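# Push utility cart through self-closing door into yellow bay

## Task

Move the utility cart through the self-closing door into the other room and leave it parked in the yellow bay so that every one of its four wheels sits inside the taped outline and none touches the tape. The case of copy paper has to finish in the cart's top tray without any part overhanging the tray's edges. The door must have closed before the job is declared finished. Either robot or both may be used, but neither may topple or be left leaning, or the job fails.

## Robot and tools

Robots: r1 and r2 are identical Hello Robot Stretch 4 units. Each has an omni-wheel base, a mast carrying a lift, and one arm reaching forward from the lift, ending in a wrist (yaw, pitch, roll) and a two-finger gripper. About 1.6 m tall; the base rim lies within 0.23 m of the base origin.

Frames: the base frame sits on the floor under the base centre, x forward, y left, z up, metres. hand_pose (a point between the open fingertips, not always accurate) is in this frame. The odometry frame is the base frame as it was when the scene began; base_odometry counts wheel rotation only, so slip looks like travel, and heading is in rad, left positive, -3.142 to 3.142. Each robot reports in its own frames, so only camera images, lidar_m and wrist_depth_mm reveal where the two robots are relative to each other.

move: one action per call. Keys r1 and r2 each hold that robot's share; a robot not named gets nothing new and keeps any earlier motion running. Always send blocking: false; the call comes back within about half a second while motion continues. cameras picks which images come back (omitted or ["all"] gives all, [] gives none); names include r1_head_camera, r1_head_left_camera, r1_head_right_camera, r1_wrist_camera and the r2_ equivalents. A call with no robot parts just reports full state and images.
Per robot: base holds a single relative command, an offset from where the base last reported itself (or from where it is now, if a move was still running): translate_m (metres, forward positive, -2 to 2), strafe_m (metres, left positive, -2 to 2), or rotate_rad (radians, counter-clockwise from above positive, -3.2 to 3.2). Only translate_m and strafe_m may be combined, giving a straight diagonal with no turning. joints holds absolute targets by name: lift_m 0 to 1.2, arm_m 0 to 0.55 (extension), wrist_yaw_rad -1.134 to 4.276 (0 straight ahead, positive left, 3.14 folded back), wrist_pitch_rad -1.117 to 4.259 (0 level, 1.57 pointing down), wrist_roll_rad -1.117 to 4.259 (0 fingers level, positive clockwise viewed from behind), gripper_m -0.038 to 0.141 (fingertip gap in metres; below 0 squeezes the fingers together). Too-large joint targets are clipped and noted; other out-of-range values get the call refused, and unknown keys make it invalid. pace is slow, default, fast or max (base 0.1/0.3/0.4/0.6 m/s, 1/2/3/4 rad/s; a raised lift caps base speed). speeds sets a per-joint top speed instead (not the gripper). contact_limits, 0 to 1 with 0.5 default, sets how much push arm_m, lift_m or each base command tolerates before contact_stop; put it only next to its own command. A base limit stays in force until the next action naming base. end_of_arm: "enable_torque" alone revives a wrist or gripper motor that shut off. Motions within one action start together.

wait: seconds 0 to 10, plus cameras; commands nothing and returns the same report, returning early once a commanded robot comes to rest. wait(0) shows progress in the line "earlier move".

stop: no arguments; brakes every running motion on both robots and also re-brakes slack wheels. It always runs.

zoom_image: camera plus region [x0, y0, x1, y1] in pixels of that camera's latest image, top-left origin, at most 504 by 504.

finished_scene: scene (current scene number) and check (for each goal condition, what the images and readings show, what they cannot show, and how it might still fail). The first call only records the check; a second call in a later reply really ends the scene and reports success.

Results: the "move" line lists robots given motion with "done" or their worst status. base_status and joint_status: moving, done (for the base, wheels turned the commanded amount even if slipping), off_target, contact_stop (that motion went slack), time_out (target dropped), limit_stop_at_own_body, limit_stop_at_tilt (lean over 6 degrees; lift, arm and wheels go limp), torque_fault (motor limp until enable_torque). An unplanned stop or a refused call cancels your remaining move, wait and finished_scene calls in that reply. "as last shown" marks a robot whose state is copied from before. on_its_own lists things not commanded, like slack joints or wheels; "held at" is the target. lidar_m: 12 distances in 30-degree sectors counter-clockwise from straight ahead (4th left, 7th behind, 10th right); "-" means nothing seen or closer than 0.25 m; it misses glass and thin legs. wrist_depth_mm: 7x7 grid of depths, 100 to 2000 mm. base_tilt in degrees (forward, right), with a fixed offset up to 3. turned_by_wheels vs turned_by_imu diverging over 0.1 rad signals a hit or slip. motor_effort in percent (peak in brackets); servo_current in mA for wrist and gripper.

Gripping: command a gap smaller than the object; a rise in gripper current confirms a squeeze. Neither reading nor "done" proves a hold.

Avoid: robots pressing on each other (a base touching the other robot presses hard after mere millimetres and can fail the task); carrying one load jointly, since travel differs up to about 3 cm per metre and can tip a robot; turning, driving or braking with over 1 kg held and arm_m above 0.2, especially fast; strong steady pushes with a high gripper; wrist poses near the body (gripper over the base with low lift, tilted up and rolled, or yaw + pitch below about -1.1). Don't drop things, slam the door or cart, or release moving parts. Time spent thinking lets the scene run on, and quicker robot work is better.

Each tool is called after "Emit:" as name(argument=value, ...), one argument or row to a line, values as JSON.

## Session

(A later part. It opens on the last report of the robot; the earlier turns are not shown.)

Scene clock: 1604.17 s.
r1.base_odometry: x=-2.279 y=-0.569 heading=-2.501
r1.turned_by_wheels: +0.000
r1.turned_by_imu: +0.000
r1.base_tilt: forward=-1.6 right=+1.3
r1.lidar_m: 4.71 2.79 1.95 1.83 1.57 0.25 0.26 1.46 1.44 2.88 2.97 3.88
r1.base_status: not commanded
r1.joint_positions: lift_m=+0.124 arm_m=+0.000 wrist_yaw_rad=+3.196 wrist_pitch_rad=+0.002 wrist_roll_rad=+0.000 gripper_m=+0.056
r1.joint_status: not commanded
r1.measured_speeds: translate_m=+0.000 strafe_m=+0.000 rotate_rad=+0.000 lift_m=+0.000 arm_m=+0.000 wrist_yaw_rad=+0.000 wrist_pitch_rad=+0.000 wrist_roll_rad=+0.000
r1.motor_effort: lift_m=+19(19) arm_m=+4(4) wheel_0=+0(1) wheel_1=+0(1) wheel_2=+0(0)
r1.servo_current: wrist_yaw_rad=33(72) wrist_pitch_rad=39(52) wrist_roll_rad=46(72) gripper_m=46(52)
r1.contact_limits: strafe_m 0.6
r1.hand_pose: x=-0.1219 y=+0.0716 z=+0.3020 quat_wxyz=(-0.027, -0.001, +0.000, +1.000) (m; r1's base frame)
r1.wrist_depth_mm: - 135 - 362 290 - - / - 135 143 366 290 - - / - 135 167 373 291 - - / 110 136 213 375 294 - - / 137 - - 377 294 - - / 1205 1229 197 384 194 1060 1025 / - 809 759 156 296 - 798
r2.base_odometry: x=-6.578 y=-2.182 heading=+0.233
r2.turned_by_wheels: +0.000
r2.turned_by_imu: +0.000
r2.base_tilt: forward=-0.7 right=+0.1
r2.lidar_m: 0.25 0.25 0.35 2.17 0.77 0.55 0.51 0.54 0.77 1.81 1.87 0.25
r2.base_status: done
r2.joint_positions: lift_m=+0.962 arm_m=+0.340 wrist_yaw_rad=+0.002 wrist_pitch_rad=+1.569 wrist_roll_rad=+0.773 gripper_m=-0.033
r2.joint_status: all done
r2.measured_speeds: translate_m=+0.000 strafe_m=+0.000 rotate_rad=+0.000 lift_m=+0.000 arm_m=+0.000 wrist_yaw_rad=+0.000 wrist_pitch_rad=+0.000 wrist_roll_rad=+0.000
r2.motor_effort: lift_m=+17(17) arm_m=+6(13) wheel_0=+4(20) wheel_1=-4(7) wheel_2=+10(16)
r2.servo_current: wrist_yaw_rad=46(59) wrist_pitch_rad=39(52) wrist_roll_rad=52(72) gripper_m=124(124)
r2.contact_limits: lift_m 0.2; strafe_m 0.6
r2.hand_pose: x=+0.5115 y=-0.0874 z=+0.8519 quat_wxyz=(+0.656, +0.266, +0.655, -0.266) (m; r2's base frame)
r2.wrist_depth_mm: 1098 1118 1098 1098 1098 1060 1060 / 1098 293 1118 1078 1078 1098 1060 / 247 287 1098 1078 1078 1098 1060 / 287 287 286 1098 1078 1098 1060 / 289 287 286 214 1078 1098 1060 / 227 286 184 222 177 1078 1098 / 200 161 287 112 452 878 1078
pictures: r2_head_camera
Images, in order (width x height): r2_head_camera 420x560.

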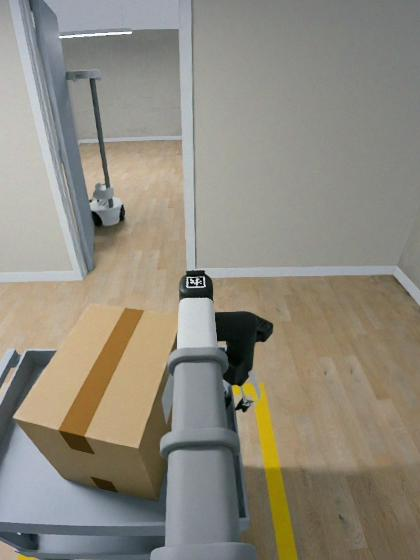

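Emit:
move(
  r2={"joints":{"gripper_m":0.1}},
  r1={"base":{"translate_m":-0.128,"strafe_m":-0.262},"pace":"slow","contact_limits":{"strafe_m":0.3}},
  blocking=false,
  cameras=[],
)

Emit:
wait(
  seconds=3,
  cameras=[],
)

Emit:
move(
  r2={"joints":{"lift_m":1.08},"pace":"default"},
  blocking=false,
  cameras=[],
)

Emit:
wait(
  seconds=4,
  cameras=["r2_wrist_camera"],
)

Scene clock: 1620.03 s.
move: r1 moving; r2 moving
r1.base_odometry: x=-2.282 y=-0.557 heading=-2.501
r1.turned_by_wheels: +0.000
r1.turned_by_imu: +0.000
r1.base_tilt: forward=-1.6 right=+1.3
r1.lidar_m: 4.71 2.80 1.95 1.84 1.60 0.25 0.31 1.45 1.42 2.87 2.96 3.87
r1.base_status: translate_m moving; strafe_m moving
r1.joint_positions: lift_m=+0.124 arm_m=+0.000 wrist_yaw_rad=+3.196 wrist_pitch_rad=+0.002 wrist_roll_rad=+0.000 gripper_m=+0.056
r1.joint_status: not commanded
r1.measured_speeds: translate_m=-0.021 strafe_m=-0.044 rotate_rad=+0.001 lift_m=+0.000 arm_m=+0.000 wrist_yaw_rad=+0.000 wrist_pitch_rad=+0.000 wrist_roll_rad=+0.000
r1.motor_effort: lift_m=+19(19) arm_m=+4(4) wheel_0=-3(4) wheel_1=-7(9) wheel_2=+9(9)
r1.servo_current: wrist_yaw_rad=52(65) wrist_pitch_rad=59(59) wrist_roll_rad=39(59) gripper_m=39(52)
r1.contact_limits: strafe_m 0.3
r1.hand_pose: x=-0.1219 y=+0.0716 z=+0.3020 quat_wxyz=(-0.027, -0.001, +0.000, +1.000) (m; r1's base frame)
r1.wrist_depth_mm: - 135 263 379 286 - - / - 135 143 384 286 - - / - 135 167 387 286 - - / 110 136 213 394 286 - - / 137 - - 397 283 - - / 1229 1229 196 402 195 1060 1025 / - 820 759 167 287 - 809
r2.base_odometry: x=-6.578 y=-2.182 heading=+0.233
r2.turned_by_wheels: +0.000
r2.turned_by_imu: +0.001
r2.base_tilt: forward=-0.6 right=+0.1
r2.lidar_m: 0.25 0.25 0.31 2.14 0.77 0.55 0.51 0.55 0.79 1.81 1.86 0.25
r2.base_status: not commanded
r2.joint_positions: lift_m=+0.962 arm_m=+0.340 wrist_yaw_rad=+0.002 wrist_pitch_rad=+1.569 wrist_roll_rad=+0.773 gripper_m=-0.009
r2.joint_status: gripper_m moving
r2.measured_speeds: translate_m=+0.000 strafe_m=+0.000 rotate_rad=+0.000 lift_m=+0.000 arm_m=+0.000 wrist_yaw_rad=+0.000 wrist_pitch_rad=+0.000 wrist_roll_rad=+0.002
r2.motor_effort: lift_m=+17(17) arm_m=+6(6) wheel_0=+4(4) wheel_1=-4(4) wheel_2=+10(10)
r2.servo_current: wrist_yaw_rad=46(52) wrist_pitch_rad=39(46) wrist_roll_rad=52(72) gripper_m=78(117)
r2.contact_limits: lift_m 0.2; strafe_m 0.6
r2.hand_pose: x=+0.5115 y=-0.0874 z=+0.8519 quat_wxyz=(+0.656, +0.266, +0.655, -0.266) (m; r2's base frame)
r2.wrist_depth_mm: 1098 1098 1078 1078 1098 1098 1078 / 1098 293 1098 1098 1078 1078 1060 / 251 289 1098 1078 1060 1078 1060 / 290 290 290 1060 1078 1098 1078 / 293 290 289 227 1078 1078 1060 / 228 286 186 230 183 1078 1078 / 200 160 290 112 455 878 1078
pictures: none
No camera images: "cameras" was empty.

Scene clock: 1621.53 s.
earlier move: r1 moving; r2 done
r1.base_odometry: x=-2.307 y=-0.422 heading=-2.501
r1.turned_by_wheels: +0.000
r1.turned_by_imu: -0.001
r1.base_tilt: forward=-1.6 right=+1.3
r1.lidar_m: 4.79 2.95 2.09 1.96 0.27 0.25 0.41 1.31 1.34 2.74 2.80 3.70
r1.base_status: translate_m moving; strafe_m moving
r1.joint_positions: lift_m=+0.124 arm_m=+0.000 wrist_yaw_rad=+3.196 wrist_pitch_rad=+0.002 wrist_roll_rad=+0.000 gripper_m=+0.056
r1.joint_status: not commanded
r1.measured_speeds: translate_m=-0.044 strafe_m=-0.091 rotate_rad=-0.006 lift_m=+0.000 arm_m=+0.000 wrist_yaw_rad=+0.000 wrist_pitch_rad=+0.000 wrist_roll_rad=+0.000
r1.motor_effort: lift_m=+19(19) arm_m=+4(4) wheel_0=+1(6) wheel_1=-4(11) wheel_2=+5(10)
r1.servo_current: wrist_yaw_rad=52(72) wrist_pitch_rad=46(59) wrist_roll_rad=46(59) gripper_m=39(52)
r1.contact_limits: strafe_m 0.3
r1.hand_pose: x=-0.1219 y=+0.0716 z=+0.3020 quat_wxyz=(-0.027, -0.001, +0.000, +1.000) (m; r1's base frame)
r1.wrist_depth_mm: - 135 - 904 315 211 - / - 135 143 504 319 211 - / - 135 178 508 324 211 212 / 110 136 218 517 324 211 214 / 137 - - 517 325 212 215 / 1229 1229 197 - 200 213 216 / - 809 750 167 306 211 216
r2.base_odometry: x=-6.578 y=-2.182 heading=+0.233
r2.turned_by_wheels: +0.000
r2.turned_by_imu: +0.000
r2.base_tilt: forward=-0.7 right=+0.0
r2.lidar_m: 0.25 0.25 0.34 2.15 0.73 0.54 0.51 0.55 0.76 1.81 1.85 0.26
r2.base_status: not commanded
r2.joint_positions: lift_m=+0.962 arm_m=+0.340 wrist_yaw_rad=+0.002 wrist_pitch_rad=+1.569 wrist_roll_rad=+0.778 gripper_m=+0.100
r2.joint_status: all done
r2.measured_speeds: translate_m=+0.000 strafe_m=+0.000 rotate_rad=+0.000 lift_m=+0.000 arm_m=+0.000 wrist_yaw_rad=+0.000 wrist_pitch_rad=+0.000 wrist_roll_rad=+0.000
r2.motor_effort: lift_m=+17(17) arm_m=+6(6) wheel_0=+3(4) wheel_1=-4(4) wheel_2=+7(10)
r2.servo_current: wrist_yaw_rad=46(59) wrist_pitch_rad=39(46) wrist_roll_rad=46(72) gripper_m=52(124)
r2.contact_limits: lift_m 0.2; strafe_m 0.6
r2.hand_pose: x=+0.5115 y=-0.0874 z=+0.8519 quat_wxyz=(+0.655, +0.268, +0.654, -0.267) (m; r2's base frame)
r2.wrist_depth_mm: 1078 1078 1098 1078 1060 1078 1078 / 244 1098 1078 1078 1078 1060 1078 / 251 286 1078 1098 1078 1078 1078 / 287 286 285 1098 1098 1078 1098 / 287 289 286 - 1078 1078 1078 / 231 282 202 287 189 1098 1078 / 202 233 290 112 - 866 1078
wait: 1.50 of 3 s (r2 has come to rest)
pictures: none
No camera images: "cameras" was empty.

Scene clock: 1622.03 s.
earlier move: r1 moving
move: r2 moving
r1.base_odometry: x=-2.316 y=-0.372 heading=-2.501
r1.turned_by_wheels: +0.000
r1.turned_by_imu: +0.000
r1.base_tilt: forward=-1.6 right=+1.3
r1.lidar_m: 4.80 3.01 2.13 2.01 0.25 0.25 0.49 1.26 1.31 2.69 2.80 3.65
r1.base_status: translate_m moving; strafe_m moving
r1.joint_positions: lift_m=+0.124 arm_m=+0.000 wrist_yaw_rad=+3.196 wrist_pitch_rad=+0.002 wrist_roll_rad=+0.000 gripper_m=+0.056
r1.joint_status: not commanded
r1.measured_speeds: translate_m=-0.044 strafe_m=-0.091 rotate_rad=-0.005 lift_m=+0.000 arm_m=+0.000 wrist_yaw_rad=+0.000 wrist_pitch_rad=+0.000 wrist_roll_rad=+0.000
r1.motor_effort: lift_m=+19(19) arm_m=+4(4) wheel_0=+2(4) wheel_1=-3(6) wheel_2=+4(5)
r1.servo_current: wrist_yaw_rad=46(52) wrist_pitch_rad=46(46) wrist_roll_rad=52(72) gripper_m=39(46)
r1.contact_limits: strafe_m 0.3
r1.hand_pose: x=-0.1219 y=+0.0716 z=+0.3020 quat_wxyz=(-0.027, -0.001, +0.000, +1.000) (m; r1's base frame)
r1.wrist_depth_mm: - 135 - - 340 207 - / - 135 143 960 342 219 180 / - 135 178 960 345 220 181 / 110 136 219 991 349 221 181 / 137 - - 1921 351 223 182 / 1205 1229 196 1025 199 223 182 / - 809 759 156 329 201 182
r2.base_odometry: x=-6.578 y=-2.182 heading=+0.233
r2.turned_by_wheels: +0.000
r2.turned_by_imu: +0.000
r2.base_tilt: forward=-0.7 right=+0.1
r2.lidar_m: 0.25 0.25 0.34 2.12 0.77 0.54 0.53 0.56 0.80 1.80 1.85 0.26
r2.base_status: not commanded
r2.joint_positions: lift_m=+1.000 arm_m=+0.340 wrist_yaw_rad=+0.002 wrist_pitch_rad=+1.569 wrist_roll_rad=+0.778 gripper_m=+0.100
r2.joint_status: lift_m moving
r2.measured_speeds: translate_m=+0.000 strafe_m=+0.000 rotate_rad=+0.000 lift_m=+0.146 arm_m=+0.000 wrist_yaw_rad=+0.000 wrist_pitch_rad=+0.000 wrist_roll_rad=+0.000
r2.motor_effort: lift_m=+23(23) arm_m=+6(6) wheel_0=+4(4) wheel_1=-4(4) wheel_2=+7(8)
r2.servo_current: wrist_yaw_rad=46(59) wrist_pitch_rad=39(46) wrist_roll_rad=46(59) gripper_m=52(52)
r2.contact_limits: strafe_m 0.6
r2.hand_pose: x=+0.5115 y=-0.0874 z=+0.8896 quat_wxyz=(+0.655, +0.268, +0.654, -0.267) (m; r2's base frame)
r2.wrist_depth_mm: 1138 1138 1118 1098 1118 1098 1118 / 1138 1118 1118 1098 1098 1118 1118 / 283 319 1118 1138 1118 1098 1118 / 314 324 320 1118 1118 1160 1098 / 324 324 320 332 1118 1118 1118 / 229 283 199 320 190 1118 1118 / 202 233 325 112 - 917 1138
pictures: none
No camera images: "cameras" was empty.

Scene clock: 1623.07 s.
earlier move: r1 moving; r2 done
r1.base_odometry: x=-2.332 y=-0.290 heading=-2.501
r1.turned_by_wheels: +0.000
r1.turned_by_imu: +0.000
r1.base_tilt: forward=-1.6 right=+1.3
r1.lidar_m: 4.84 3.17 2.20 2.10 0.25 0.25 0.57 1.16 1.29 2.64 2.69 3.56
r1.base_status: translate_m moving; strafe_m moving
r1.joint_positions: lift_m=+0.124 arm_m=+0.000 wrist_yaw_rad=+3.196 wrist_pitch_rad=+0.002 wrist_roll_rad=+0.000 gripper_m=+0.056
r1.joint_status: not commanded
r1.measured_speeds: translate_m=-0.017 strafe_m=-0.037 rotate_rad=+0.001 lift_m=+0.000 arm_m=+0.000 wrist_yaw_rad=+0.000 wrist_pitch_rad=+0.000 wrist_roll_rad=+0.000
r1.motor_effort: lift_m=+19(19) arm_m=+4(4) wheel_0=+1(4) wheel_1=+1(6) wheel_2=+4(5)
r1.servo_current: wrist_yaw_rad=52(65) wrist_pitch_rad=39(46) wrist_roll_rad=46(72) gripper_m=39(46)
r1.contact_limits: strafe_m 0.3
r1.hand_pose: x=-0.1219 y=+0.0716 z=+0.3020 quat_wxyz=(-0.027, -0.001, +0.000, +1.000) (m; r1's base frame)
r1.wrist_depth_mm: - 135 - - 384 227 174 / - 135 143 - 389 229 175 / - 135 177 - 394 232 177 / 110 135 219 - 397 232 177 / 137 - - - 366 233 178 / 1205 1229 196 1205 198 234 178 / - 809 759 167 366 208 178
r2.base_odometry: x=-6.578 y=-2.182 heading=+0.233
r2.turned_by_wheels: +0.000
r2.turned_by_imu: +0.000
r2.base_tilt: forward=-0.7 right=+0.1
r2.lidar_m: 0.25 0.25 0.34 2.15 0.78 0.56 0.50 0.56 0.77 1.80 1.86 0.25
r2.base_status: not commanded
r2.joint_positions: lift_m=+1.080 arm_m=+0.340 wrist_yaw_rad=+0.002 wrist_pitch_rad=+1.569 wrist_roll_rad=+0.778 gripper_m=+0.100
r2.joint_status: all done
r2.measured_speeds: translate_m=+0.000 strafe_m=+0.000 rotate_rad=+0.000 lift_m=+0.000 arm_m=+0.000 wrist_yaw_rad=+0.000 wrist_pitch_rad=+0.000 wrist_roll_rad=+0.000
r2.motor_effort: lift_m=+21(26) arm_m=+6(6) wheel_0=+3(4) wheel_1=-4(5) wheel_2=+8(8)
r2.servo_current: wrist_yaw_rad=46(59) wrist_pitch_rad=46(46) wrist_roll_rad=52(59) gripper_m=39(59)
r2.contact_limits: strafe_m 0.6
r2.hand_pose: x=+0.5115 y=-0.0874 z=+0.9695 quat_wxyz=(+0.655, +0.268, +0.654, -0.267) (m; r2's base frame)
r2.wrist_depth_mm: 1205 1205 1229 1205 1182 1182 1160 / 1229 1229 1182 1205 1229 1182 1205 / 1205 389 1205 1229 1205 1205 1182 / 1229 407 404 1255 1205 1205 1182 / 404 404 402 407 1205 1182 1182 / 230 282 198 404 193 1205 1205 / 204 236 353 112 - 976 1205
wait: 1.03 of 4 s (r2 has come to rest)
pictures: r2_wrist_camera
Images, in order (width x height): r2_wrist_camera 616x392.

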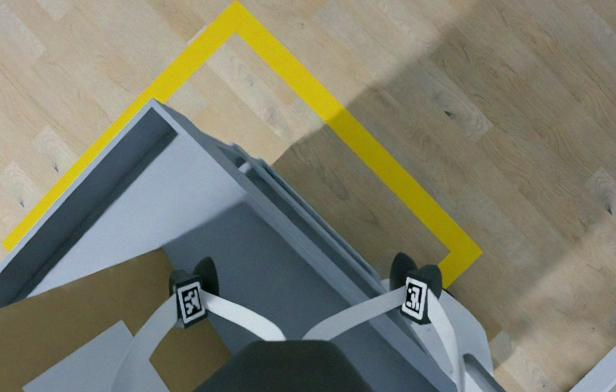

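Emit:
move(
  r2={"joints":{"lift_m":1.19}},
  r1={"base":{"translate_m":-0.081,"strafe_m":-0.338},"pace":"slow","contact_limits":{"strafe_m":0.3}},
  blocking=false,
  cameras=[],
)

Emit:
wait(
  seconds=3,
  cameras=[],
)

Emit:
move(
  r2={"base":{"translate_m":-0.15},"joints":{"arm_m":0.1},"pace":"slow"},
  blocking=false,
  cameras=[],
)

Emit:
wait(
  seconds=5,
  cameras=[],
)

Scene clock: 1659.53 s.
earlier move: r1 done
move: r1 moving; r2 moving
r1.base_odometry: x=-2.338 y=-0.271 heading=-2.501
r1.turned_by_wheels: +0.000
r1.turned_by_imu: -0.001
r1.base_tilt: forward=-1.6 right=+1.3
r1.lidar_m: 4.85 3.18 2.19 2.09 0.25 0.26 0.57 1.15 1.25 2.61 2.70 3.55
r1.base_status: translate_m moving; strafe_m moving
r1.joint_positions: lift_m=+0.124 arm_m=+0.000 wrist_yaw_rad=+3.196 wrist_pitch_rad=+0.002 wrist_roll_rad=+0.000 gripper_m=+0.056
r1.joint_status: not commanded
r1.measured_speeds: translate_m=-0.012 strafe_m=-0.049 rotate_rad=-0.001 lift_m=+0.000 arm_m=+0.000 wrist_yaw_rad=+0.000 wrist_pitch_rad=+0.000 wrist_roll_rad=+0.000
r1.motor_effort: lift_m=+19(19) arm_m=+4(4) wheel_0=+5(5) wheel_1=-6(7) wheel_2=+2(4)
r1.servo_current: wrist_yaw_rad=33(59) wrist_pitch_rad=52(52) wrist_roll_rad=39(65) gripper_m=39(52)
r1.contact_limits: strafe_m 0.3
r1.hand_pose: x=-0.1219 y=+0.0716 z=+0.3020 quat_wxyz=(-0.027, -0.001, +0.000, +1.000) (m; r1's base frame)
r1.wrist_depth_mm: - 135 - - 394 230 175 / - 135 143 - 402 232 176 / - 135 177 - 407 234 178 / 110 136 219 - 375 236 179 / 137 - - - 377 236 179 / 1205 1229 197 1229 199 236 179 / - 820 759 167 377 210 179
r2.base_odometry: x=-6.578 y=-2.182 heading=+0.233
r2.turned_by_wheels: +0.000
r2.turned_by_imu: +0.000
r2.base_tilt: forward=-0.7 right=+0.1
r2.lidar_m: 0.25 0.25 0.34 2.15 0.78 0.57 0.52 0.56 0.76 1.80 1.84 0.25
r2.base_status: not commanded
r2.joint_positions: lift_m=+1.118 arm_m=+0.340 wrist_yaw_rad=+0.002 wrist_pitch_rad=+1.569 wrist_roll_rad=+0.778 gripper_m=+0.100
r2.joint_status: lift_m moving
r2.measured_speeds: translate_m=+0.000 strafe_m=+0.000 rotate_rad=+0.000 lift_m=+0.146 arm_m=+0.000 wrist_yaw_rad=+0.000 wrist_pitch_rad=+0.000 wrist_roll_rad=+0.000
r2.motor_effort: lift_m=+25(25) arm_m=+6(6) wheel_0=+3(4) wheel_1=-4(4) wheel_2=+7(8)
r2.servo_current: wrist_yaw_rad=59(59) wrist_pitch_rad=39(46) wrist_roll_rad=52(59) gripper_m=52(59)
r2.contact_limits: strafe_m 0.6
r2.hand_pose: x=+0.5115 y=-0.0874 z=+1.0076 quat_wxyz=(+0.655, +0.268, +0.654, -0.267) (m; r2's base frame)
r2.wrist_depth_mm: 1229 1255 1255 1229 1229 1255 1229 / 1229 1255 1255 1229 1229 1229 1205 / 1255 415 1229 1255 1229 1229 1205 / 1255 436 439 1255 1229 1229 1255 / 430 439 439 439 1255 1255 1229 / 230 282 198 439 196 1255 1255 / 202 236 351 112 - 1042 1255
pictures: none
No camera images: "cameras" was empty.

Scene clock: 1660.53 s.
earlier move: r1 moving; r2 done
r1.base_odometry: x=-2.374 y=-0.189 heading=-2.501
r1.turned_by_wheels: +0.000
r1.turned_by_imu: +0.000
r1.base_tilt: forward=-1.6 right=+1.3
r1.lidar_m: 4.90 3.32 2.31 2.19 0.25 0.26 0.77 1.08 1.25 2.50 2.59 3.42
r1.base_status: translate_m moving; strafe_m moving
r1.joint_positions: lift_m=+0.124 arm_m=+0.000 wrist_yaw_rad=+3.196 wrist_pitch_rad=+0.002 wrist_roll_rad=+0.000 gripper_m=+0.056
r1.joint_status: not commanded
r1.measured_speeds: translate_m=-0.024 strafe_m=-0.096 rotate_rad=+0.005 lift_m=+0.000 arm_m=+0.000 wrist_yaw_rad=+0.000 wrist_pitch_rad=+0.000 wrist_roll_rad=+0.000
r1.motor_effort: lift_m=+19(19) arm_m=+4(4) wheel_0=+2(6) wheel_1=-2(7) wheel_2=+3(6)
r1.servo_current: wrist_yaw_rad=59(65) wrist_pitch_rad=39(52) wrist_roll_rad=52(65) gripper_m=39(52)
r1.contact_limits: strafe_m 0.3
r1.hand_pose: x=-0.1219 y=+0.0716 z=+0.3020 quat_wxyz=(-0.027, -0.001, +0.000, +1.000) (m; r1's base frame)
r1.wrist_depth_mm: - 135 - - 445 251 - / - 135 143 - 452 253 183 / - 135 178 - 459 256 185 / 110 136 219 - 466 258 187 / 137 - - - 466 258 187 / 1229 1229 197 1205 197 259 187 / - 809 759 798 473 225 187
r2.base_odometry: x=-6.578 y=-2.182 heading=+0.233
r2.turned_by_wheels: +0.000
r2.turned_by_imu: +0.000
r2.base_tilt: forward=-0.7 right=+0.0
r2.lidar_m: 0.25 0.25 0.34 2.16 0.77 0.54 0.52 0.55 0.79 1.80 1.86 0.25
r2.base_status: not commanded
r2.joint_positions: lift_m=+1.190 arm_m=+0.340 wrist_yaw_rad=+0.002 wrist_pitch_rad=+1.569 wrist_roll_rad=+0.778 gripper_m=+0.100
r2.joint_status: all done
r2.measured_speeds: translate_m=+0.000 strafe_m=+0.000 rotate_rad=+0.000 lift_m=+0.000 arm_m=+0.000 wrist_yaw_rad=+0.000 wrist_pitch_rad=+0.000 wrist_roll_rad=+0.000
r2.motor_effort: lift_m=+21(25) arm_m=+6(6) wheel_0=+3(4) wheel_1=-4(4) wheel_2=+7(8)
r2.servo_current: wrist_yaw_rad=39(59) wrist_pitch_rad=39(46) wrist_roll_rad=46(59) gripper_m=52(59)
r2.contact_limits: strafe_m 0.6
r2.hand_pose: x=+0.5115 y=-0.0874 z=+1.0795 quat_wxyz=(+0.655, +0.268, +0.654, -0.267) (m; r2's base frame)
r2.wrist_depth_mm: 1336 1308 1308 1308 1336 1336 1308 / 1336 1336 1308 1308 1281 1336 1308 / 1336 1336 1308 1336 1308 1336 1281 / 1366 517 521 1366 1308 1308 1336 / 1336 392 466 517 1336 1336 1308 / 239 282 196 517 196 1336 1308 / 238 239 349 112 517 1308 1281
wait: 1.00 of 3 s (r2 has come to rest)
pictures: none
No camera images: "cameras" was empty.

Scene clock: 1661.03 s.
earlier move: r1 moving
move: r2 moving
r1.base_odometry: x=-2.393 y=-0.143 heading=-2.501
r1.turned_by_wheels: +0.000
r1.turned_by_imu: -0.001
r1.base_tilt: forward=-1.6 right=+1.2
r1.lidar_m: 4.89 3.35 2.36 2.24 0.25 0.29 2.55 1.04 1.17 2.47 2.56 3.37
r1.base_status: translate_m moving; strafe_m moving
r1.joint_positions: lift_m=+0.124 arm_m=+0.000 wrist_yaw_rad=+3.196 wrist_pitch_rad=+0.002 wrist_roll_rad=+0.000 gripper_m=+0.056
r1.joint_status: not commanded
r1.measured_speeds: translate_m=-0.021 strafe_m=-0.097 rotate_rad=+0.000 lift_m=+0.000 arm_m=+0.000 wrist_yaw_rad=+0.000 wrist_pitch_rad=+0.000 wrist_roll_rad=+0.000
r1.motor_effort: lift_m=+19(19) arm_m=+4(4) wheel_0=+0(4) wheel_1=-2(6) wheel_2=+3(4)
r1.servo_current: wrist_yaw_rad=46(59) wrist_pitch_rad=33(46) wrist_roll_rad=46(59) gripper_m=39(46)
r1.contact_limits: strafe_m 0.3
r1.hand_pose: x=-0.1219 y=+0.0716 z=+0.3020 quat_wxyz=(-0.027, -0.001, +0.000, +1.000) (m; r1's base frame)
r1.wrist_depth_mm: - 135 - - 539 270 190 / - 135 143 - 809 273 193 / - 135 178 - 831 277 194 / 110 136 219 - 842 278 195 / 137 - - - 854 281 196 / 1118 1229 196 1205 197 281 195 / - 809 759 809 492 239 -
r2.base_odometry: x=-6.590 y=-2.185 heading=+0.233
r2.turned_by_wheels: +0.000
r2.turned_by_imu: +0.000
r2.base_tilt: forward=-0.7 right=+0.0
r2.lidar_m: 0.25 0.25 0.36 2.07 0.77 0.54 0.50 0.56 0.76 1.81 1.86 0.25
r2.base_status: translate_m moving
r2.joint_positions: lift_m=+1.190 arm_m=+0.328 wrist_yaw_rad=+0.002 wrist_pitch_rad=+1.569 wrist_roll_rad=+0.778 gripper_m=+0.100
r2.joint_status: arm_m moving
r2.measured_speeds: translate_m=-0.048 strafe_m=+0.000 rotate_rad=+0.003 lift_m=+0.000 arm_m=-0.049 wrist_yaw_rad=+0.000 wrist_pitch_rad=+0.000 wrist_roll_rad=+0.001
r2.motor_effort: lift_m=+21(21) arm_m=-2(12) wheel_0=-7(7) wheel_1=-8(8) wheel_2=+10(11)
r2.servo_current: wrist_yaw_rad=59(59) wrist_pitch_rad=46(46) wrist_roll_rad=33(59) gripper_m=46(52)
r2.hand_pose: x=+0.4991 y=-0.0874 z=+1.0795 quat_wxyz=(+0.655, +0.268, +0.654, -0.267) (m; r2's base frame)
r2.wrist_depth_mm: 1336 1336 1308 1308 1281 1281 1281 / 1366 1336 1308 1308 1308 1308 1308 / 1336 1366 1336 1366 1336 1281 1308 / 1366 488 517 1336 1308 1308 1336 / 473 364 496 512 1336 1336 1308 / 238 285 196 512 196 1308 1308 / 239 243 359 112 517 1336 1336
pictures: none
No camera images: "cameras" was empty.

Scene clock: 1663.77 s.
earlier move: r1 done; r2 moving
r1.base_odometry: x=-2.470 y=+0.037 heading=-2.501
r1.turned_by_wheels: +0.000
r1.turned_by_imu: -0.001
r1.base_tilt: forward=-1.6 right=+1.2
r1.lidar_m: 4.95 3.67 2.54 2.42 0.25 0.40 2.52 0.90 1.12 2.27 2.34 3.11
r1.base_status: done
r1.joint_positions: lift_m=+0.124 arm_m=+0.000 wrist_yaw_rad=+3.196 wrist_pitch_rad=+0.002 wrist_roll_rad=+0.000 gripper_m=+0.056
r1.joint_status: not commanded
r1.measured_speeds: translate_m=+0.000 strafe_m=+0.000 rotate_rad=+0.000 lift_m=+0.000 arm_m=+0.000 wrist_yaw_rad=+0.000 wrist_pitch_rad=+0.000 wrist_roll_rad=+0.000
r1.motor_effort: lift_m=+19(19) arm_m=+4(4) wheel_0=+0(6) wheel_1=+4(6) wheel_2=+0(5)
r1.servo_current: wrist_yaw_rad=52(72) wrist_pitch_rad=46(52) wrist_roll_rad=52(65) gripper_m=46(52)
r1.contact_limits: strafe_m 0.3
r1.hand_pose: x=-0.1219 y=+0.0716 z=+0.3020 quat_wxyz=(-0.027, -0.001, +0.000, +1.000) (m; r1's base frame)
r1.wrist_depth_mm: - 135 - - - 484 250 / - 135 143 - - 492 254 / - 135 178 - - 508 256 / 110 135 219 - - 517 236 / 137 1756 - - - 436 260 / - 1025 196 1205 195 439 259 / - 809 768 809 798 370 259
r2.base_odometry: x=-6.723 y=-2.217 heading=+0.233
r2.turned_by_wheels: +0.000
r2.turned_by_imu: +0.000
r2.base_tilt: forward=-0.6 right=+0.1
r2.lidar_m: 0.36 0.38 0.54 1.53 0.54 0.38 0.37 0.39 0.57 1.61 1.87 2.47
r2.base_status: done
r2.joint_positions: lift_m=+1.190 arm_m=+0.102 wrist_yaw_rad=+0.002 wrist_pitch_rad=+1.569 wrist_roll_rad=+0.778 gripper_m=+0.100
r2.joint_status: arm_m moving
r2.measured_speeds: translate_m=+0.000 strafe_m=+0.000 rotate_rad=+0.000 lift_m=+0.000 arm_m=-0.018 wrist_yaw_rad=+0.000 wrist_pitch_rad=+0.000 wrist_roll_rad=+0.000
r2.motor_effort: lift_m=+21(21) arm_m=-10(13) wheel_0=-4(11) wheel_1=-4(8) wheel_2=+4(11)
r2.servo_current: wrist_yaw_rad=39(65) wrist_pitch_rad=39(46) wrist_roll_rad=46(65) gripper_m=39(59)
r2.hand_pose: x=+0.2732 y=-0.0874 z=+1.0795 quat_wxyz=(+0.655, +0.268, +0.654, -0.267) (m; r2's base frame)
r2.wrist_depth_mm: 517 1308 1308 1308 1336 1336 1308 / 512 508 1336 1336 1308 1281 1281 / 480 517 517 1336 1308 1336 1308 / 418 512 517 1308 1308 1336 1308 / 413 480 1336 1098 1118 1308 1229 / - 504 198 1138 198 1229 - / 750 1336 1336 112 - - -
wait: 2.73 of 5 s (r1 has come to rest)
pictures: none
No camera images: "cameras" was empty.

Emit:
move(
  r1={"base":{"translate_m":-0.177,"strafe_m":-0.156},"pace":"slow","contact_limits":{"strafe_m":0.3}},
  blocking=false,
  cameras=[],
)

Emit:
wait(
  seconds=5,
  cameras=[],
)

Emit:
move(
  r1={"base":{"translate_m":-0.30,"strafe_m":-0.237},"pace":"slow","contact_limits":{"strafe_m":0.3}},
  blocking=false,
  cameras=[],
)

Emit:
wait(
  seconds=6,
  cameras=["r2_head_camera"],
)

Scene clock: 1684.73 s.
earlier move: r2 done
move: r1 moving
r1.base_odometry: x=-2.468 y=+0.050 heading=-2.500
r1.turned_by_wheels: +0.000
r1.turned_by_imu: +0.000
r1.base_tilt: forward=-1.6 right=+1.2
r1.lidar_m: 4.96 3.66 2.57 2.43 0.25 0.40 2.49 0.87 1.11 2.29 2.34 3.07
r1.base_status: translate_m moving; strafe_m moving
r1.joint_positions: lift_m=+0.124 arm_m=+0.000 wrist_yaw_rad=+3.196 wrist_pitch_rad=+0.002 wrist_roll_rad=+0.000 gripper_m=+0.056
r1.joint_status: not commanded
r1.measured_speeds: translate_m=-0.039 strafe_m=-0.035 rotate_rad=+0.003 lift_m=+0.000 arm_m=+0.000 wrist_yaw_rad=+0.000 wrist_pitch_rad=+0.000 wrist_roll_rad=+0.000
r1.motor_effort: lift_m=+19(19) arm_m=+4(4) wheel_0=+2(2) wheel_1=-4(4) wheel_2=+4(6)
r1.servo_current: wrist_yaw_rad=46(52) wrist_pitch_rad=46(46) wrist_roll_rad=59(59) gripper_m=39(46)
r1.contact_limits: strafe_m 0.3
r1.hand_pose: x=-0.1219 y=+0.0716 z=+0.3020 quat_wxyz=(-0.027, -0.001, +0.000, +1.000) (m; r1's base frame)
r1.wrist_depth_mm: - 135 - - - 517 258 / - 135 143 - - 525 260 / - 135 178 - - 539 242 / 110 136 219 - - 462 245 / 137 1756 - - - 462 271 / - 1008 197 1205 196 392 270 / - 798 759 809 788 392 270
r2.base_odometry: x=-6.723 y=-2.217 heading=+0.233
r2.turned_by_wheels: +0.000
r2.turned_by_imu: +0.000
r2.base_tilt: forward=-0.6 right=+0.0
r2.lidar_m: 0.37 0.38 0.56 1.53 0.54 0.40 0.36 0.40 0.56 1.57 1.90 2.45
r2.base_status: not commanded
r2.joint_positions: lift_m=+1.190 arm_m=+0.100 wrist_yaw_rad=+0.002 wrist_pitch_rad=+1.569 wrist_roll_rad=+0.778 gripper_m=+0.100
r2.joint_status: all done
r2.measured_speeds: translate_m=+0.000 strafe_m=+0.000 rotate_rad=+0.000 lift_m=+0.000 arm_m=+0.000 wrist_yaw_rad=+0.000 wrist_pitch_rad=+0.000 wrist_roll_rad=+0.000
r2.motor_effort: lift_m=+21(21) arm_m=-7(8) wheel_0=-3(4) wheel_1=-4(4) wheel_2=+4(4)
r2.servo_current: wrist_yaw_rad=52(52) wrist_pitch_rad=39(46) wrist_roll_rad=52(52) gripper_m=52(52)
r2.hand_pose: x=+0.2718 y=-0.0874 z=+1.0795 quat_wxyz=(+0.655, +0.268, +0.654, -0.267) (m; r2's base frame)
r2.wrist_depth_mm: 512 1308 1308 1308 1281 1308 1281 / 512 512 1366 1336 1336 1308 1308 / 480 517 517 1308 1281 1308 1308 / 415 517 517 1336 1308 1336 1308 / 415 469 1336 1118 1098 1308 1229 / - 508 198 1118 198 1229 - / 707 1366 1366 112 - - -
pictures: none
No camera images: "cameras" was empty.

Scene clock: 1687.83 s.
earlier move: r1 done
r1.base_odometry: x=-2.422 y=+0.268 heading=-2.501
r1.turned_by_wheels: +0.000
r1.turned_by_imu: -0.002
r1.base_tilt: forward=-1.6 right=+1.3
r1.lidar_m: 5.14 3.87 2.76 0.25 0.28 0.66 2.31 0.66 0.89 2.13 2.22 2.87
r1.base_status: done
r1.joint_positions: lift_m=+0.124 arm_m=+0.000 wrist_yaw_rad=+3.196 wrist_pitch_rad=+0.002 wrist_roll_rad=+0.000 gripper_m=+0.056
r1.joint_status: not commanded
r1.measured_speeds: translate_m=+0.000 strafe_m=+0.000 rotate_rad=+0.000 lift_m=+0.000 arm_m=+0.000 wrist_yaw_rad=+0.000 wrist_pitch_rad=+0.000 wrist_roll_rad=+0.000
r1.motor_effort: lift_m=+19(19) arm_m=+4(4) wheel_0=-2(4) wheel_1=+2(5) wheel_2=+1(6)
r1.servo_current: wrist_yaw_rad=39(72) wrist_pitch_rad=46(46) wrist_roll_rad=59(72) gripper_m=46(52)
r1.contact_limits: strafe_m 0.3
r1.hand_pose: x=-0.1219 y=+0.0716 z=+0.3020 quat_wxyz=(-0.027, -0.001, +0.000, +1.000) (m; r1's base frame)
r1.wrist_depth_mm: - 135 - - - - 521 / - 135 143 - - - 535 / - 135 178 - - - 549 / 110 136 220 - - - - / - 778 - - - - 904 / - 768 196 1229 196 1160 904 / - 159 768 788 798 - 723
r2.base_odometry: x=-6.723 y=-2.217 heading=+0.233
r2.turned_by_wheels: +0.000
r2.turned_by_imu: +0.000
r2.base_tilt: forward=-0.7 right=+0.1
r2.lidar_m: 0.35 0.39 0.52 1.56 0.56 0.40 0.38 0.41 0.56 1.62 1.85 2.46
r2.base_status: not commanded
r2.joint_positions: lift_m=+1.190 arm_m=+0.100 wrist_yaw_rad=+0.002 wrist_pitch_rad=+1.569 wrist_roll_rad=+0.778 gripper_m=+0.100
r2.joint_status: all done
r2.measured_speeds: translate_m=+0.000 strafe_m=+0.000 rotate_rad=+0.000 lift_m=+0.000 arm_m=+0.000 wrist_yaw_rad=+0.000 wrist_pitch_rad=+0.000 wrist_roll_rad=+0.000
r2.motor_effort: lift_m=+21(22) arm_m=-7(8) wheel_0=-3(4) wheel_1=-4(4) wheel_2=+4(4)
r2.servo_current: wrist_yaw_rad=33(59) wrist_pitch_rad=39(46) wrist_roll_rad=52(59) gripper_m=52(59)
r2.hand_pose: x=+0.2718 y=-0.0874 z=+1.0795 quat_wxyz=(+0.655, +0.268, +0.654, -0.267) (m; r2's base frame)
r2.wrist_depth_mm: 517 1281 1308 1308 1308 1281 1281 / 512 512 1336 1308 1281 1336 1308 / 480 517 517 1308 1308 1308 1281 / 421 517 521 1308 1336 1336 1308 / 415 466 1336 1098 1118 1336 1255 / - 508 198 1138 199 1255 - / 699 1336 1336 112 - - -
wait: 3.10 of 5 s (r1 has come to rest)
pictures: none
No camera images: "cameras" was empty.

Scene clock: 1688.33 s.
move: r1 moving
r1.base_odometry: x=-2.418 y=+0.281 heading=-2.501
r1.turned_by_wheels: +0.000
r1.turned_by_imu: +0.000
r1.base_tilt: forward=-1.6 right=+1.3
r1.lidar_m: 5.15 3.91 2.78 0.25 0.27 0.71 2.30 0.65 0.84 2.07 2.17 2.91
r1.base_status: translate_m moving; strafe_m moving
r1.joint_positions: lift_m=+0.124 arm_m=+0.000 wrist_yaw_rad=+3.196 wrist_pitch_rad=+0.002 wrist_roll_rad=+0.000 gripper_m=+0.056
r1.joint_status: not commanded
r1.measured_speeds: translate_m=-0.041 strafe_m=-0.033 rotate_rad=+0.002 lift_m=+0.000 arm_m=+0.000 wrist_yaw_rad=+0.000 wrist_pitch_rad=+0.000 wrist_roll_rad=+0.000
r1.motor_effort: lift_m=+19(19) arm_m=+4(4) wheel_0=-2(3) wheel_1=-2(4) wheel_2=+3(5)
r1.servo_current: wrist_yaw_rad=33(65) wrist_pitch_rad=46(46) wrist_roll_rad=59(59) gripper_m=39(46)
r1.contact_limits: strafe_m 0.3
r1.hand_pose: x=-0.1219 y=+0.0716 z=+0.3020 quat_wxyz=(-0.027, -0.001, +0.000, +1.000) (m; r1's base frame)
r1.wrist_depth_mm: - 135 - - - - 917 / - 135 143 - - - 891 / - 135 178 - - - - / 110 136 219 - - - - / - 750 - - - - 1576 / - 759 197 1205 196 1160 946 / - 158 750 798 798 - 768
r2.base_odometry: x=-6.723 y=-2.217 heading=+0.233
r2.turned_by_wheels: +0.000
r2.turned_by_imu: +0.000
r2.base_tilt: forward=-0.7 right=+0.1
r2.lidar_m: 0.35 0.39 0.56 1.54 0.53 0.38 0.37 0.39 0.57 1.59 1.88 2.46
r2.base_status: not commanded
r2.joint_positions: lift_m=+1.190 arm_m=+0.100 wrist_yaw_rad=+0.002 wrist_pitch_rad=+1.569 wrist_roll_rad=+0.778 gripper_m=+0.100
r2.joint_status: not commanded
r2.measured_speeds: translate_m=+0.000 strafe_m=+0.000 rotate_rad=+0.000 lift_m=+0.000 arm_m=+0.000 wrist_yaw_rad=+0.000 wrist_pitch_rad=+0.000 wrist_roll_rad=+0.000
r2.motor_effort: lift_m=+21(21) arm_m=-7(7) wheel_0=-3(4) wheel_1=-4(4) wheel_2=+4(4)
r2.servo_current: wrist_yaw_rad=46(59) wrist_pitch_rad=46(46) wrist_roll_rad=46(59) gripper_m=46(59)
r2.hand_pose: x=+0.2718 y=-0.0874 z=+1.0795 quat_wxyz=(+0.655, +0.268, +0.654, -0.267) (m; r2's base frame)
r2.wrist_depth_mm: 512 1336 1308 1308 1308 1308 1281 / 517 517 1308 1366 1308 1308 1281 / 480 517 517 1308 1366 1308 1308 / 415 517 521 1308 1366 1281 1336 / 418 469 1336 1118 1118 1308 1255 / - 508 198 1118 198 1205 - / 707 1336 1366 112 - - -
pictures: none
No camera images: "cameras" was empty.

Scene clock: 1692.87 s.
earlier move: r1 done
r1.base_odometry: x=-2.323 y=+0.637 heading=-2.500
r1.turned_by_wheels: +0.001
r1.turned_by_imu: -0.001
r1.base_tilt: forward=-1.6 right=+1.3
r1.lidar_m: 5.44 4.20 0.25 0.25 0.50 3.45 0.31 0.31 0.46 1.15 1.96 2.60
r1.base_status: done
r1.joint_positions: lift_m=+0.124 arm_m=+0.000 wrist_yaw_rad=+3.196 wrist_pitch_rad=+0.002 wrist_roll_rad=+0.000 gripper_m=+0.056
r1.joint_status: not commanded
r1.measured_speeds: translate_m=+0.000 strafe_m=+0.000 rotate_rad=+0.000 lift_m=+0.000 arm_m=+0.000 wrist_yaw_rad=+0.000 wrist_pitch_rad=+0.000 wrist_roll_rad=+0.000
r1.motor_effort: lift_m=+19(19) arm_m=+4(4) wheel_0=+5(8) wheel_1=+5(8) wheel_2=-2(5)
r1.servo_current: wrist_yaw_rad=46(78) wrist_pitch_rad=46(52) wrist_roll_rad=39(65) gripper_m=39(52)
r1.contact_limits: strafe_m 0.3
r1.hand_pose: x=-0.1219 y=+0.0716 z=+0.3020 quat_wxyz=(-0.027, -0.001, +0.000, +1.000) (m; r1's base frame)
r1.wrist_depth_mm: - 135 - - - - - / - 135 143 - - - - / - 135 178 - - - - / 110 136 219 - - - - / - 439 512 - - - - / - 445 193 1205 195 1160 1118 / - - 445 798 798 - 809
r2.base_odometry: x=-6.723 y=-2.217 heading=+0.233
r2.turned_by_wheels: +0.000
r2.turned_by_imu: +0.001
r2.base_tilt: forward=-0.7 right=+0.0
r2.lidar_m: 0.36 0.39 0.54 1.52 0.56 0.39 0.36 0.41 0.57 1.64 1.86 2.47
r2.base_status: not commanded
r2.joint_positions: lift_m=+1.190 arm_m=+0.100 wrist_yaw_rad=+0.002 wrist_pitch_rad=+1.569 wrist_roll_rad=+0.778 gripper_m=+0.100
r2.joint_status: not commanded
r2.measured_speeds: translate_m=+0.000 strafe_m=+0.000 rotate_rad=+0.000 lift_m=+0.000 arm_m=+0.000 wrist_yaw_rad=+0.000 wrist_pitch_rad=+0.000 wrist_roll_rad=+0.000
r2.motor_effort: lift_m=+21(22) arm_m=-7(8) wheel_0=-3(4) wheel_1=-4(4) wheel_2=+4(4)
r2.servo_current: wrist_yaw_rad=59(65) wrist_pitch_rad=39(52) wrist_roll_rad=46(65) gripper_m=52(59)
r2.hand_pose: x=+0.2718 y=-0.0874 z=+1.0795 quat_wxyz=(+0.655, +0.268, +0.654, -0.267) (m; r2's base frame)
r2.wrist_depth_mm: 517 1281 1308 1336 1281 1281 1308 / 512 517 1336 1336 1308 1336 1336 / 480 512 517 1308 1308 1308 1308 / 418 517 512 1308 1308 1336 1366 / 415 466 1336 1118 1118 1336 1205 / - 512 198 1138 198 1255 - / 707 1336 1336 112 - - -
wait: 4.53 of 6 s (r1 has come to rest)
pictures: r2_head_camera
Images, in order (width x height): r2_head_camera 420x560.

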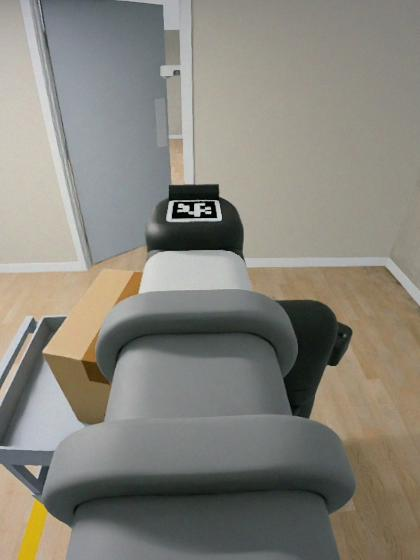

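Emit:
move(
  r1={"base":{"translate_m":0.05,"strafe_m":-0.4},"pace":"slow","contact_limits":{"strafe_m":0.3}},
  blocking=false,
  cameras=[],
)

Emit:
wait(
  seconds=6,
  cameras=["r2_head_left_camera"],
)

Scene clock: 1699.97 s.
move: r1 moving
r1.base_odometry: x=-2.332 y=+0.647 heading=-2.500
r1.turned_by_wheels: +0.000
r1.turned_by_imu: +0.000
r1.base_tilt: forward=-1.6 right=+1.3
r1.lidar_m: 5.45 0.25 0.25 0.25 0.47 3.44 0.29 0.31 0.45 1.12 1.96 2.59
r1.base_status: translate_m moving; strafe_m moving
r1.joint_positions: lift_m=+0.124 arm_m=+0.000 wrist_yaw_rad=+3.196 wrist_pitch_rad=+0.002 wrist_roll_rad=+0.000 gripper_m=+0.056
r1.joint_status: not commanded
r1.measured_speeds: translate_m=+0.006 strafe_m=-0.053 rotate_rad=-0.002 lift_m=+0.000 arm_m=+0.000 wrist_yaw_rad=+0.000 wrist_pitch_rad=+0.000 wrist_roll_rad=+0.000
r1.motor_effort: lift_m=+19(19) arm_m=+4(4) wheel_0=+11(12) wheel_1=+2(4) wheel_2=-7(7)
r1.servo_current: wrist_yaw_rad=39(65) wrist_pitch_rad=33(46) wrist_roll_rad=52(59) gripper_m=39(46)
r1.contact_limits: strafe_m 0.3
r1.hand_pose: x=-0.1219 y=+0.0716 z=+0.3020 quat_wxyz=(-0.027, -0.001, +0.000, +1.000) (m; r1's base frame)
r1.wrist_depth_mm: - 135 - - - - - / - 135 143 - - - - / - 135 178 - - - - / 110 136 219 - - - - / - 445 535 - - - - / - 442 193 1205 196 1160 1118 / - 147 291 809 788 - 798
r2.base_odometry: x=-6.723 y=-2.217 heading=+0.233
r2.turned_by_wheels: +0.000
r2.turned_by_imu: +0.000
r2.base_tilt: forward=-0.6 right=+0.1
r2.lidar_m: 0.37 0.37 0.53 1.54 0.55 0.38 0.37 0.40 0.56 1.65 1.89 2.48
r2.base_status: not commanded
r2.joint_positions: lift_m=+1.190 arm_m=+0.100 wrist_yaw_rad=+0.002 wrist_pitch_rad=+1.569 wrist_roll_rad=+0.778 gripper_m=+0.100
r2.joint_status: not commanded
r2.measured_speeds: translate_m=+0.000 strafe_m=+0.000 rotate_rad=+0.000 lift_m=+0.000 arm_m=+0.000 wrist_yaw_rad=+0.000 wrist_pitch_rad=+0.000 wrist_roll_rad=+0.000
r2.motor_effort: lift_m=+21(21) arm_m=-7(8) wheel_0=-4(4) wheel_1=-4(4) wheel_2=+4(4)
r2.servo_current: wrist_yaw_rad=33(46) wrist_pitch_rad=39(46) wrist_roll_rad=52(65) gripper_m=59(59)
r2.hand_pose: x=+0.2718 y=-0.0874 z=+1.0795 quat_wxyz=(+0.655, +0.268, +0.654, -0.267) (m; r2's base frame)
r2.wrist_depth_mm: 512 1308 1308 1336 1281 1308 1308 / 517 512 1336 1308 1336 1308 1308 / 484 517 521 1308 1308 1308 1308 / 421 517 517 1336 1336 1308 1308 / 418 466 1336 1118 1118 1308 1205 / - 508 198 1098 198 1255 - / 707 1336 1366 112 - - -
pictures: none
No camera images: "cameras" was empty.

Scene clock: 1704.70 s.
earlier move: r1 done
r1.base_odometry: x=-2.602 y=+0.928 heading=-2.500
r1.turned_by_wheels: +0.000
r1.turned_by_imu: -0.003
r1.base_tilt: forward=-1.6 right=+1.3
r1.lidar_m: 4.95 4.83 3.37 1.84 0.52 0.37 0.34 0.35 0.49 1.20 1.55 2.09
r1.base_status: done
r1.joint_positions: lift_m=+0.124 arm_m=+0.000 wrist_yaw_rad=+3.196 wrist_pitch_rad=+0.002 wrist_roll_rad=+0.000 gripper_m=+0.056
r1.joint_status: not commanded
r1.measured_speeds: translate_m=+0.000 strafe_m=+0.000 rotate_rad=+0.000 lift_m=+0.000 arm_m=+0.000 wrist_yaw_rad=+0.000 wrist_pitch_rad=+0.000 wrist_roll_rad=+0.000
r1.motor_effort: lift_m=+19(19) arm_m=+4(4) wheel_0=+4(12) wheel_1=-2(7) wheel_2=-1(9)
r1.servo_current: wrist_yaw_rad=59(72) wrist_pitch_rad=46(52) wrist_roll_rad=59(72) gripper_m=52(52)
r1.contact_limits: strafe_m 0.3
r1.hand_pose: x=-0.1218 y=+0.0716 z=+0.3020 quat_wxyz=(-0.027, -0.001, +0.000, +1.000) (m; r1's base frame)
r1.wrist_depth_mm: - 135 - - - 477 484 / - 135 135 - - 477 484 / - 130 158 - - 480 484 / - 135 206 - - 484 484 / 137 - - - - 480 488 / - - 190 - 195 480 488 / - - 171 - - - 492
r2.base_odometry: x=-6.723 y=-2.217 heading=+0.233
r2.turned_by_wheels: +0.000
r2.turned_by_imu: +0.001
r2.base_tilt: forward=-0.7 right=+0.1
r2.lidar_m: 0.37 0.39 0.55 1.50 0.57 0.39 0.35 0.40 0.55 1.65 1.86 2.47
r2.base_status: not commanded
r2.joint_positions: lift_m=+1.190 arm_m=+0.100 wrist_yaw_rad=+0.002 wrist_pitch_rad=+1.569 wrist_roll_rad=+0.778 gripper_m=+0.100
r2.joint_status: not commanded
r2.measured_speeds: translate_m=+0.000 strafe_m=+0.000 rotate_rad=+0.000 lift_m=+0.000 arm_m=+0.000 wrist_yaw_rad=+0.000 wrist_pitch_rad=+0.000 wrist_roll_rad=+0.000
r2.motor_effort: lift_m=+21(22) arm_m=-7(8) wheel_0=-3(4) wheel_1=-4(4) wheel_2=+4(4)
r2.servo_current: wrist_yaw_rad=52(59) wrist_pitch_rad=39(46) wrist_roll_rad=46(65) gripper_m=65(65)
r2.hand_pose: x=+0.2718 y=-0.0874 z=+1.0795 quat_wxyz=(+0.655, +0.268, +0.654, -0.267) (m; r2's base frame)
r2.wrist_depth_mm: 508 1308 1336 1308 1308 1308 1308 / 521 512 1336 1308 1308 1308 1281 / 477 517 517 1308 1336 1336 1308 / 418 517 517 1308 1336 1308 1336 / 415 469 1308 1118 1118 1336 1229 / - 512 198 1098 198 1229 - / 707 1336 1397 112 - - -
wait: 4.73 of 6 s (r1 has come to rest)
pictures: r2_head_left_camera
Images, in order (width x height): r2_head_left_camera 420x672.

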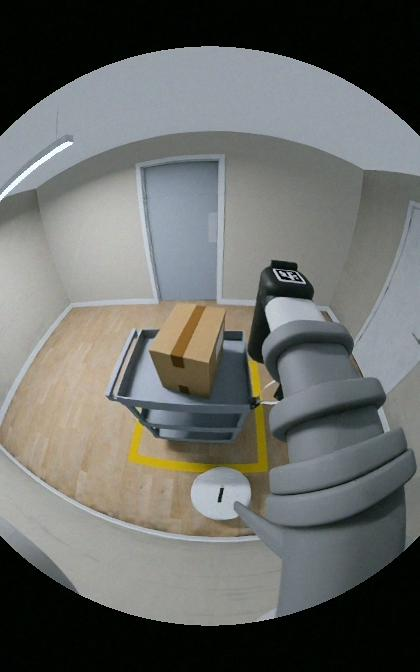

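Emit:
zoom_image(
  camera="r2_head_left_camera",
  region=[100, 290, 280, 490],
)

Scaled by 2.520 from the camera's 420x672 image, which has a finer 600x960 frame.

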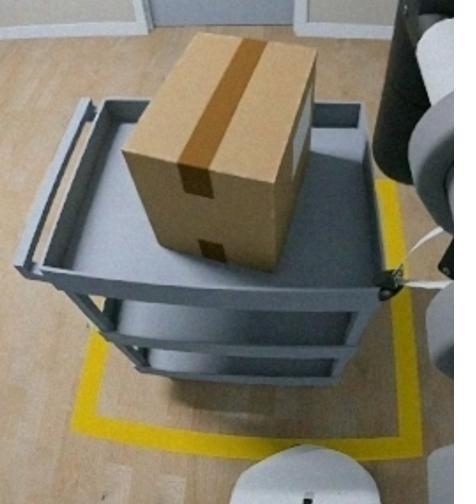

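Emit:
zoom_image(
  camera="r2_head_left_camera",
  region=[125, 405, 275, 480],
)

Scaled by 3.360 from the camera's 420x672 image, which has a finer 600x960 frame.

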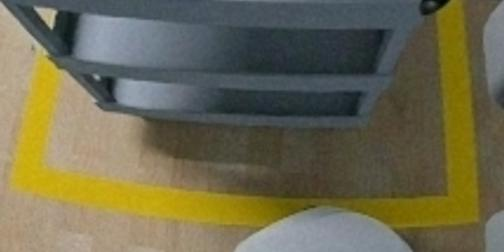

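Emit:
wait(
  seconds=2,
  cameras=["r2_head_left_camera"],
)

Emit:
zoom_image(
  camera="r2_head_left_camera",
  region=[130, 150, 235, 320],
)

Scene clock: 1735.40 s.
r1.base_odometry: x=-2.602 y=+0.928 heading=-2.500
r1.turned_by_wheels: +0.000
r1.turned_by_imu: +0.000
r1.base_tilt: forward=-1.6 right=+1.3
r1.lidar_m: 4.92 4.81 3.40 1.79 0.52 0.38 0.31 0.35 0.49 1.20 1.58 2.09
r1.base_status: done
r1.joint_positions: lift_m=+0.124 arm_m=+0.000 wrist_yaw_rad=+3.196 wrist_pitch_rad=+0.002 wrist_roll_rad=+0.000 gripper_m=+0.056
r1.joint_status: not commanded
r1.measured_speeds: translate_m=+0.000 strafe_m=+0.000 rotate_rad=+0.000 lift_m=+0.000 arm_m=+0.000 wrist_yaw_rad=+0.000 wrist_pitch_rad=+0.000 wrist_roll_rad=+0.000
r1.motor_effort: lift_m=+19(19) arm_m=+4(4) wheel_0=+4(12) wheel_1=-2(7) wheel_2=-1(9)
r1.servo_current: wrist_yaw_rad=52(72) wrist_pitch_rad=39(52) wrist_roll_rad=52(72) gripper_m=39(52)
r1.contact_limits: strafe_m 0.3
r1.hand_pose: x=-0.1218 y=+0.0716 z=+0.3020 quat_wxyz=(-0.027, -0.001, +0.000, +1.000) (m; r1's base frame)
r1.wrist_depth_mm: - 135 - - - 477 496 / - 135 135 - - 480 496 / - 130 158 - - 480 496 / - 135 206 - - 480 496 / 137 - - - - 484 496 / - - 190 - 194 480 500 / - - 171 - - - 500
r2.base_odometry: x=-6.723 y=-2.217 heading=+0.233
r2.turned_by_wheels: +0.000
r2.turned_by_imu: +0.001
r2.base_tilt: forward=-0.7 right=+0.1
r2.lidar_m: 0.37 0.40 0.55 1.56 0.53 0.39 0.37 0.39 0.57 1.60 1.90 2.47
r2.base_status: not commanded
r2.joint_positions: lift_m=+1.190 arm_m=+0.100 wrist_yaw_rad=+0.002 wrist_pitch_rad=+1.569 wrist_roll_rad=+0.778 gripper_m=+0.100
r2.joint_status: not commanded
r2.measured_speeds: translate_m=+0.000 strafe_m=+0.000 rotate_rad=+0.000 lift_m=+0.000 arm_m=+0.000 wrist_yaw_rad=+0.000 wrist_pitch_rad=+0.000 wrist_roll_rad=+0.000
r2.motor_effort: lift_m=+21(22) arm_m=-7(8) wheel_0=-4(4) wheel_1=-4(4) wheel_2=+4(4)
r2.servo_current: wrist_yaw_rad=52(59) wrist_pitch_rad=39(46) wrist_roll_rad=39(65) gripper_m=52(65)
r2.hand_pose: x=+0.2718 y=-0.0874 z=+1.0795 quat_wxyz=(+0.655, +0.268, +0.654, -0.267) (m; r2's base frame)
r2.wrist_depth_mm: 517 1308 1308 1366 1336 1336 1281 / 512 512 1336 1308 1308 1308 1281 / 484 517 517 1336 1308 1308 1308 / 418 512 517 1336 1308 1336 1308 / 415 466 1308 1118 1118 1336 1255 / - 512 197 1118 198 1229 - / 707 1366 1366 112 - - -
wait: 2.00 s; at rest from the start
pictures: r2_head_left_camera
Images, in order (width x height): r2_head_left_camera 420x672.

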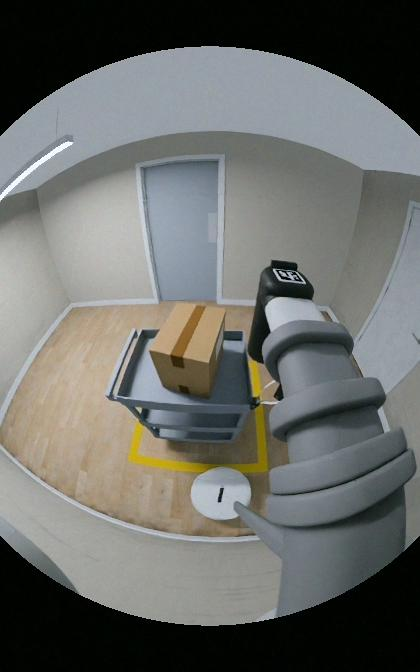

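Scaled by 2.965 from the camera's 420x672 image, which has a finer 600x960 frame.

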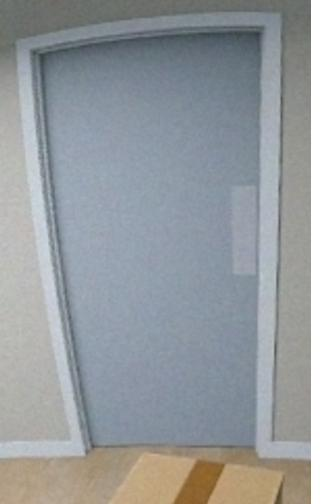

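Emit:
finished_scene(
  scene=2,
  check="Cart in bay: r2_head_left_camera (newest) shows the cart in the bay room with the lower shelf's outline well inside the yellow tape on the south, west and east sides (gap ~0.13-0.2 m, parallax makes the elevated shelf look nearer to the tape than its wheels are); wrist picture after release showed the north and east tape lines clear of the cart (front wall about 0.2 m from the east tape, cart centre ~0.05-0.08 m south of the bay centre, south margin about 0.2 m, rear margin >=0.12 m even with handle). Casters themselves are hidden below the shelf, but they lie inside the shelf outline. Box: standing in the top tray, its south/east/west faces clearly inside the rims; north bottom edge hidden behind the box itself, but earlier overhead wrist pictures showed it inside the walls, and its size extrapolates to inside the north rim. Door: the zoomed picture shows the door flush in its frame, unchanged between two frames 30 s apart, lidar r1 no longer sees it open. Robots: both upright (tilt readings at start values), at rest, no robot touching the cart (gripper opened, r2 backed off, lidar ahead 0.37).",
)

This call ended nothing. Check each condition that your pictures could not show: look closer or test it, and mend what is not met. Then call finished_scene again.

Emit:
wait(
  seconds=0,
  cameras=["r2_head_right_camera"],
)

Scene clock: 1754.43 s.
r1.base_odometry: x=-2.602 y=+0.928 heading=-2.500
r1.turned_by_wheels: +0.000
r1.turned_by_imu: +0.000
r1.base_tilt: forward=-1.6 right=+1.3
r1.lidar_m: 4.93 4.81 3.39 1.85 0.52 0.38 0.33 0.36 0.50 1.22 1.58 2.07
r1.base_status: done
r1.joint_positions: lift_m=+0.124 arm_m=+0.000 wrist_yaw_rad=+3.196 wrist_pitch_rad=+0.002 wrist_roll_rad=+0.000 gripper_m=+0.056
r1.joint_status: not commanded
r1.measured_speeds: translate_m=+0.000 strafe_m=+0.000 rotate_rad=+0.000 lift_m=+0.000 arm_m=+0.000 wrist_yaw_rad=+0.000 wrist_pitch_rad=+0.000 wrist_roll_rad=+0.000
r1.motor_effort: lift_m=+19(19) arm_m=+4(4) wheel_0=+4(12) wheel_1=-2(7) wheel_2=-1(9)
r1.servo_current: wrist_yaw_rad=59(72) wrist_pitch_rad=39(52) wrist_roll_rad=52(72) gripper_m=39(52)
r1.contact_limits: strafe_m 0.3
r1.hand_pose: x=-0.1218 y=+0.0716 z=+0.3020 quat_wxyz=(-0.027, -0.001, +0.000, +1.000) (m; r1's base frame)
r1.wrist_depth_mm: - 135 - - - 477 492 / - 134 135 - - 480 496 / - 130 158 - - 480 496 / - 135 206 - - 480 500 / 137 - - - - 480 500 / - - 190 - 195 480 500 / - - 171 - - - 500
r2.base_odometry: x=-6.723 y=-2.217 heading=+0.233
r2.turned_by_wheels: +0.000
r2.turned_by_imu: +0.000
r2.base_tilt: forward=-0.7 right=+0.1
r2.lidar_m: 0.36 0.38 0.54 1.51 0.56 0.40 0.36 0.39 0.56 1.62 1.86 2.48
r2.base_status: not commanded
r2.joint_positions: lift_m=+1.190 arm_m=+0.100 wrist_yaw_rad=+0.002 wrist_pitch_rad=+1.569 wrist_roll_rad=+0.778 gripper_m=+0.100
r2.joint_status: not commanded
r2.measured_speeds: translate_m=+0.000 strafe_m=+0.000 rotate_rad=+0.000 lift_m=+0.000 arm_m=+0.000 wrist_yaw_rad=+0.000 wrist_pitch_rad=+0.000 wrist_roll_rad=+0.000
r2.motor_effort: lift_m=+21(22) arm_m=-7(8) wheel_0=-3(4) wheel_1=-4(4) wheel_2=+4(4)
r2.servo_current: wrist_yaw_rad=46(59) wrist_pitch_rad=39(46) wrist_roll_rad=46(65) gripper_m=52(65)
r2.hand_pose: x=+0.2718 y=-0.0874 z=+1.0795 quat_wxyz=(+0.655, +0.268, +0.654, -0.267) (m; r2's base frame)
r2.wrist_depth_mm: 517 1308 1308 1308 1308 1308 1281 / 517 512 1336 1308 1308 1308 1281 / 480 521 521 1308 1281 1308 1308 / 413 512 517 1308 1308 1308 1308 / 415 466 1366 1118 1098 1308 1229 / - 508 198 1118 198 1255 - / 715 1366 1336 112 - - -
pictures: r2_head_right_camera
Images, in order (width x height): r2_head_right_camera 420x672.

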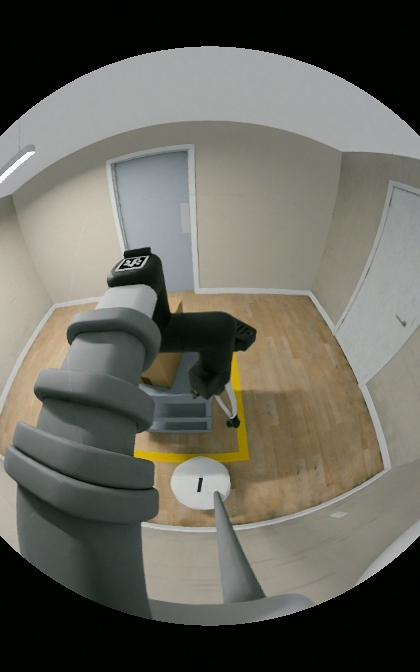

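Emit:
finished_scene(
  scene=2,
  check="Looked anew at both r2 head side cameras: the cart's lowest shelf lies inside the tape with clear floor between shelf and tape on south, west and east; the north margin was seen with the wrist camera (cart slightly south of the bay centre, so north gap ~0.28 m). Casters are hidden under the shelf but within its outline and margins are >=0.12 m. Box stands in the top tray inside the rims on the visible sides; earlier overhead pictures showed it inside on the hidden side. Door is flush in its frame in both pictures and unchanged. Both robots upright and at rest, not touching the cart.",
)

The scene is finished: the task was done.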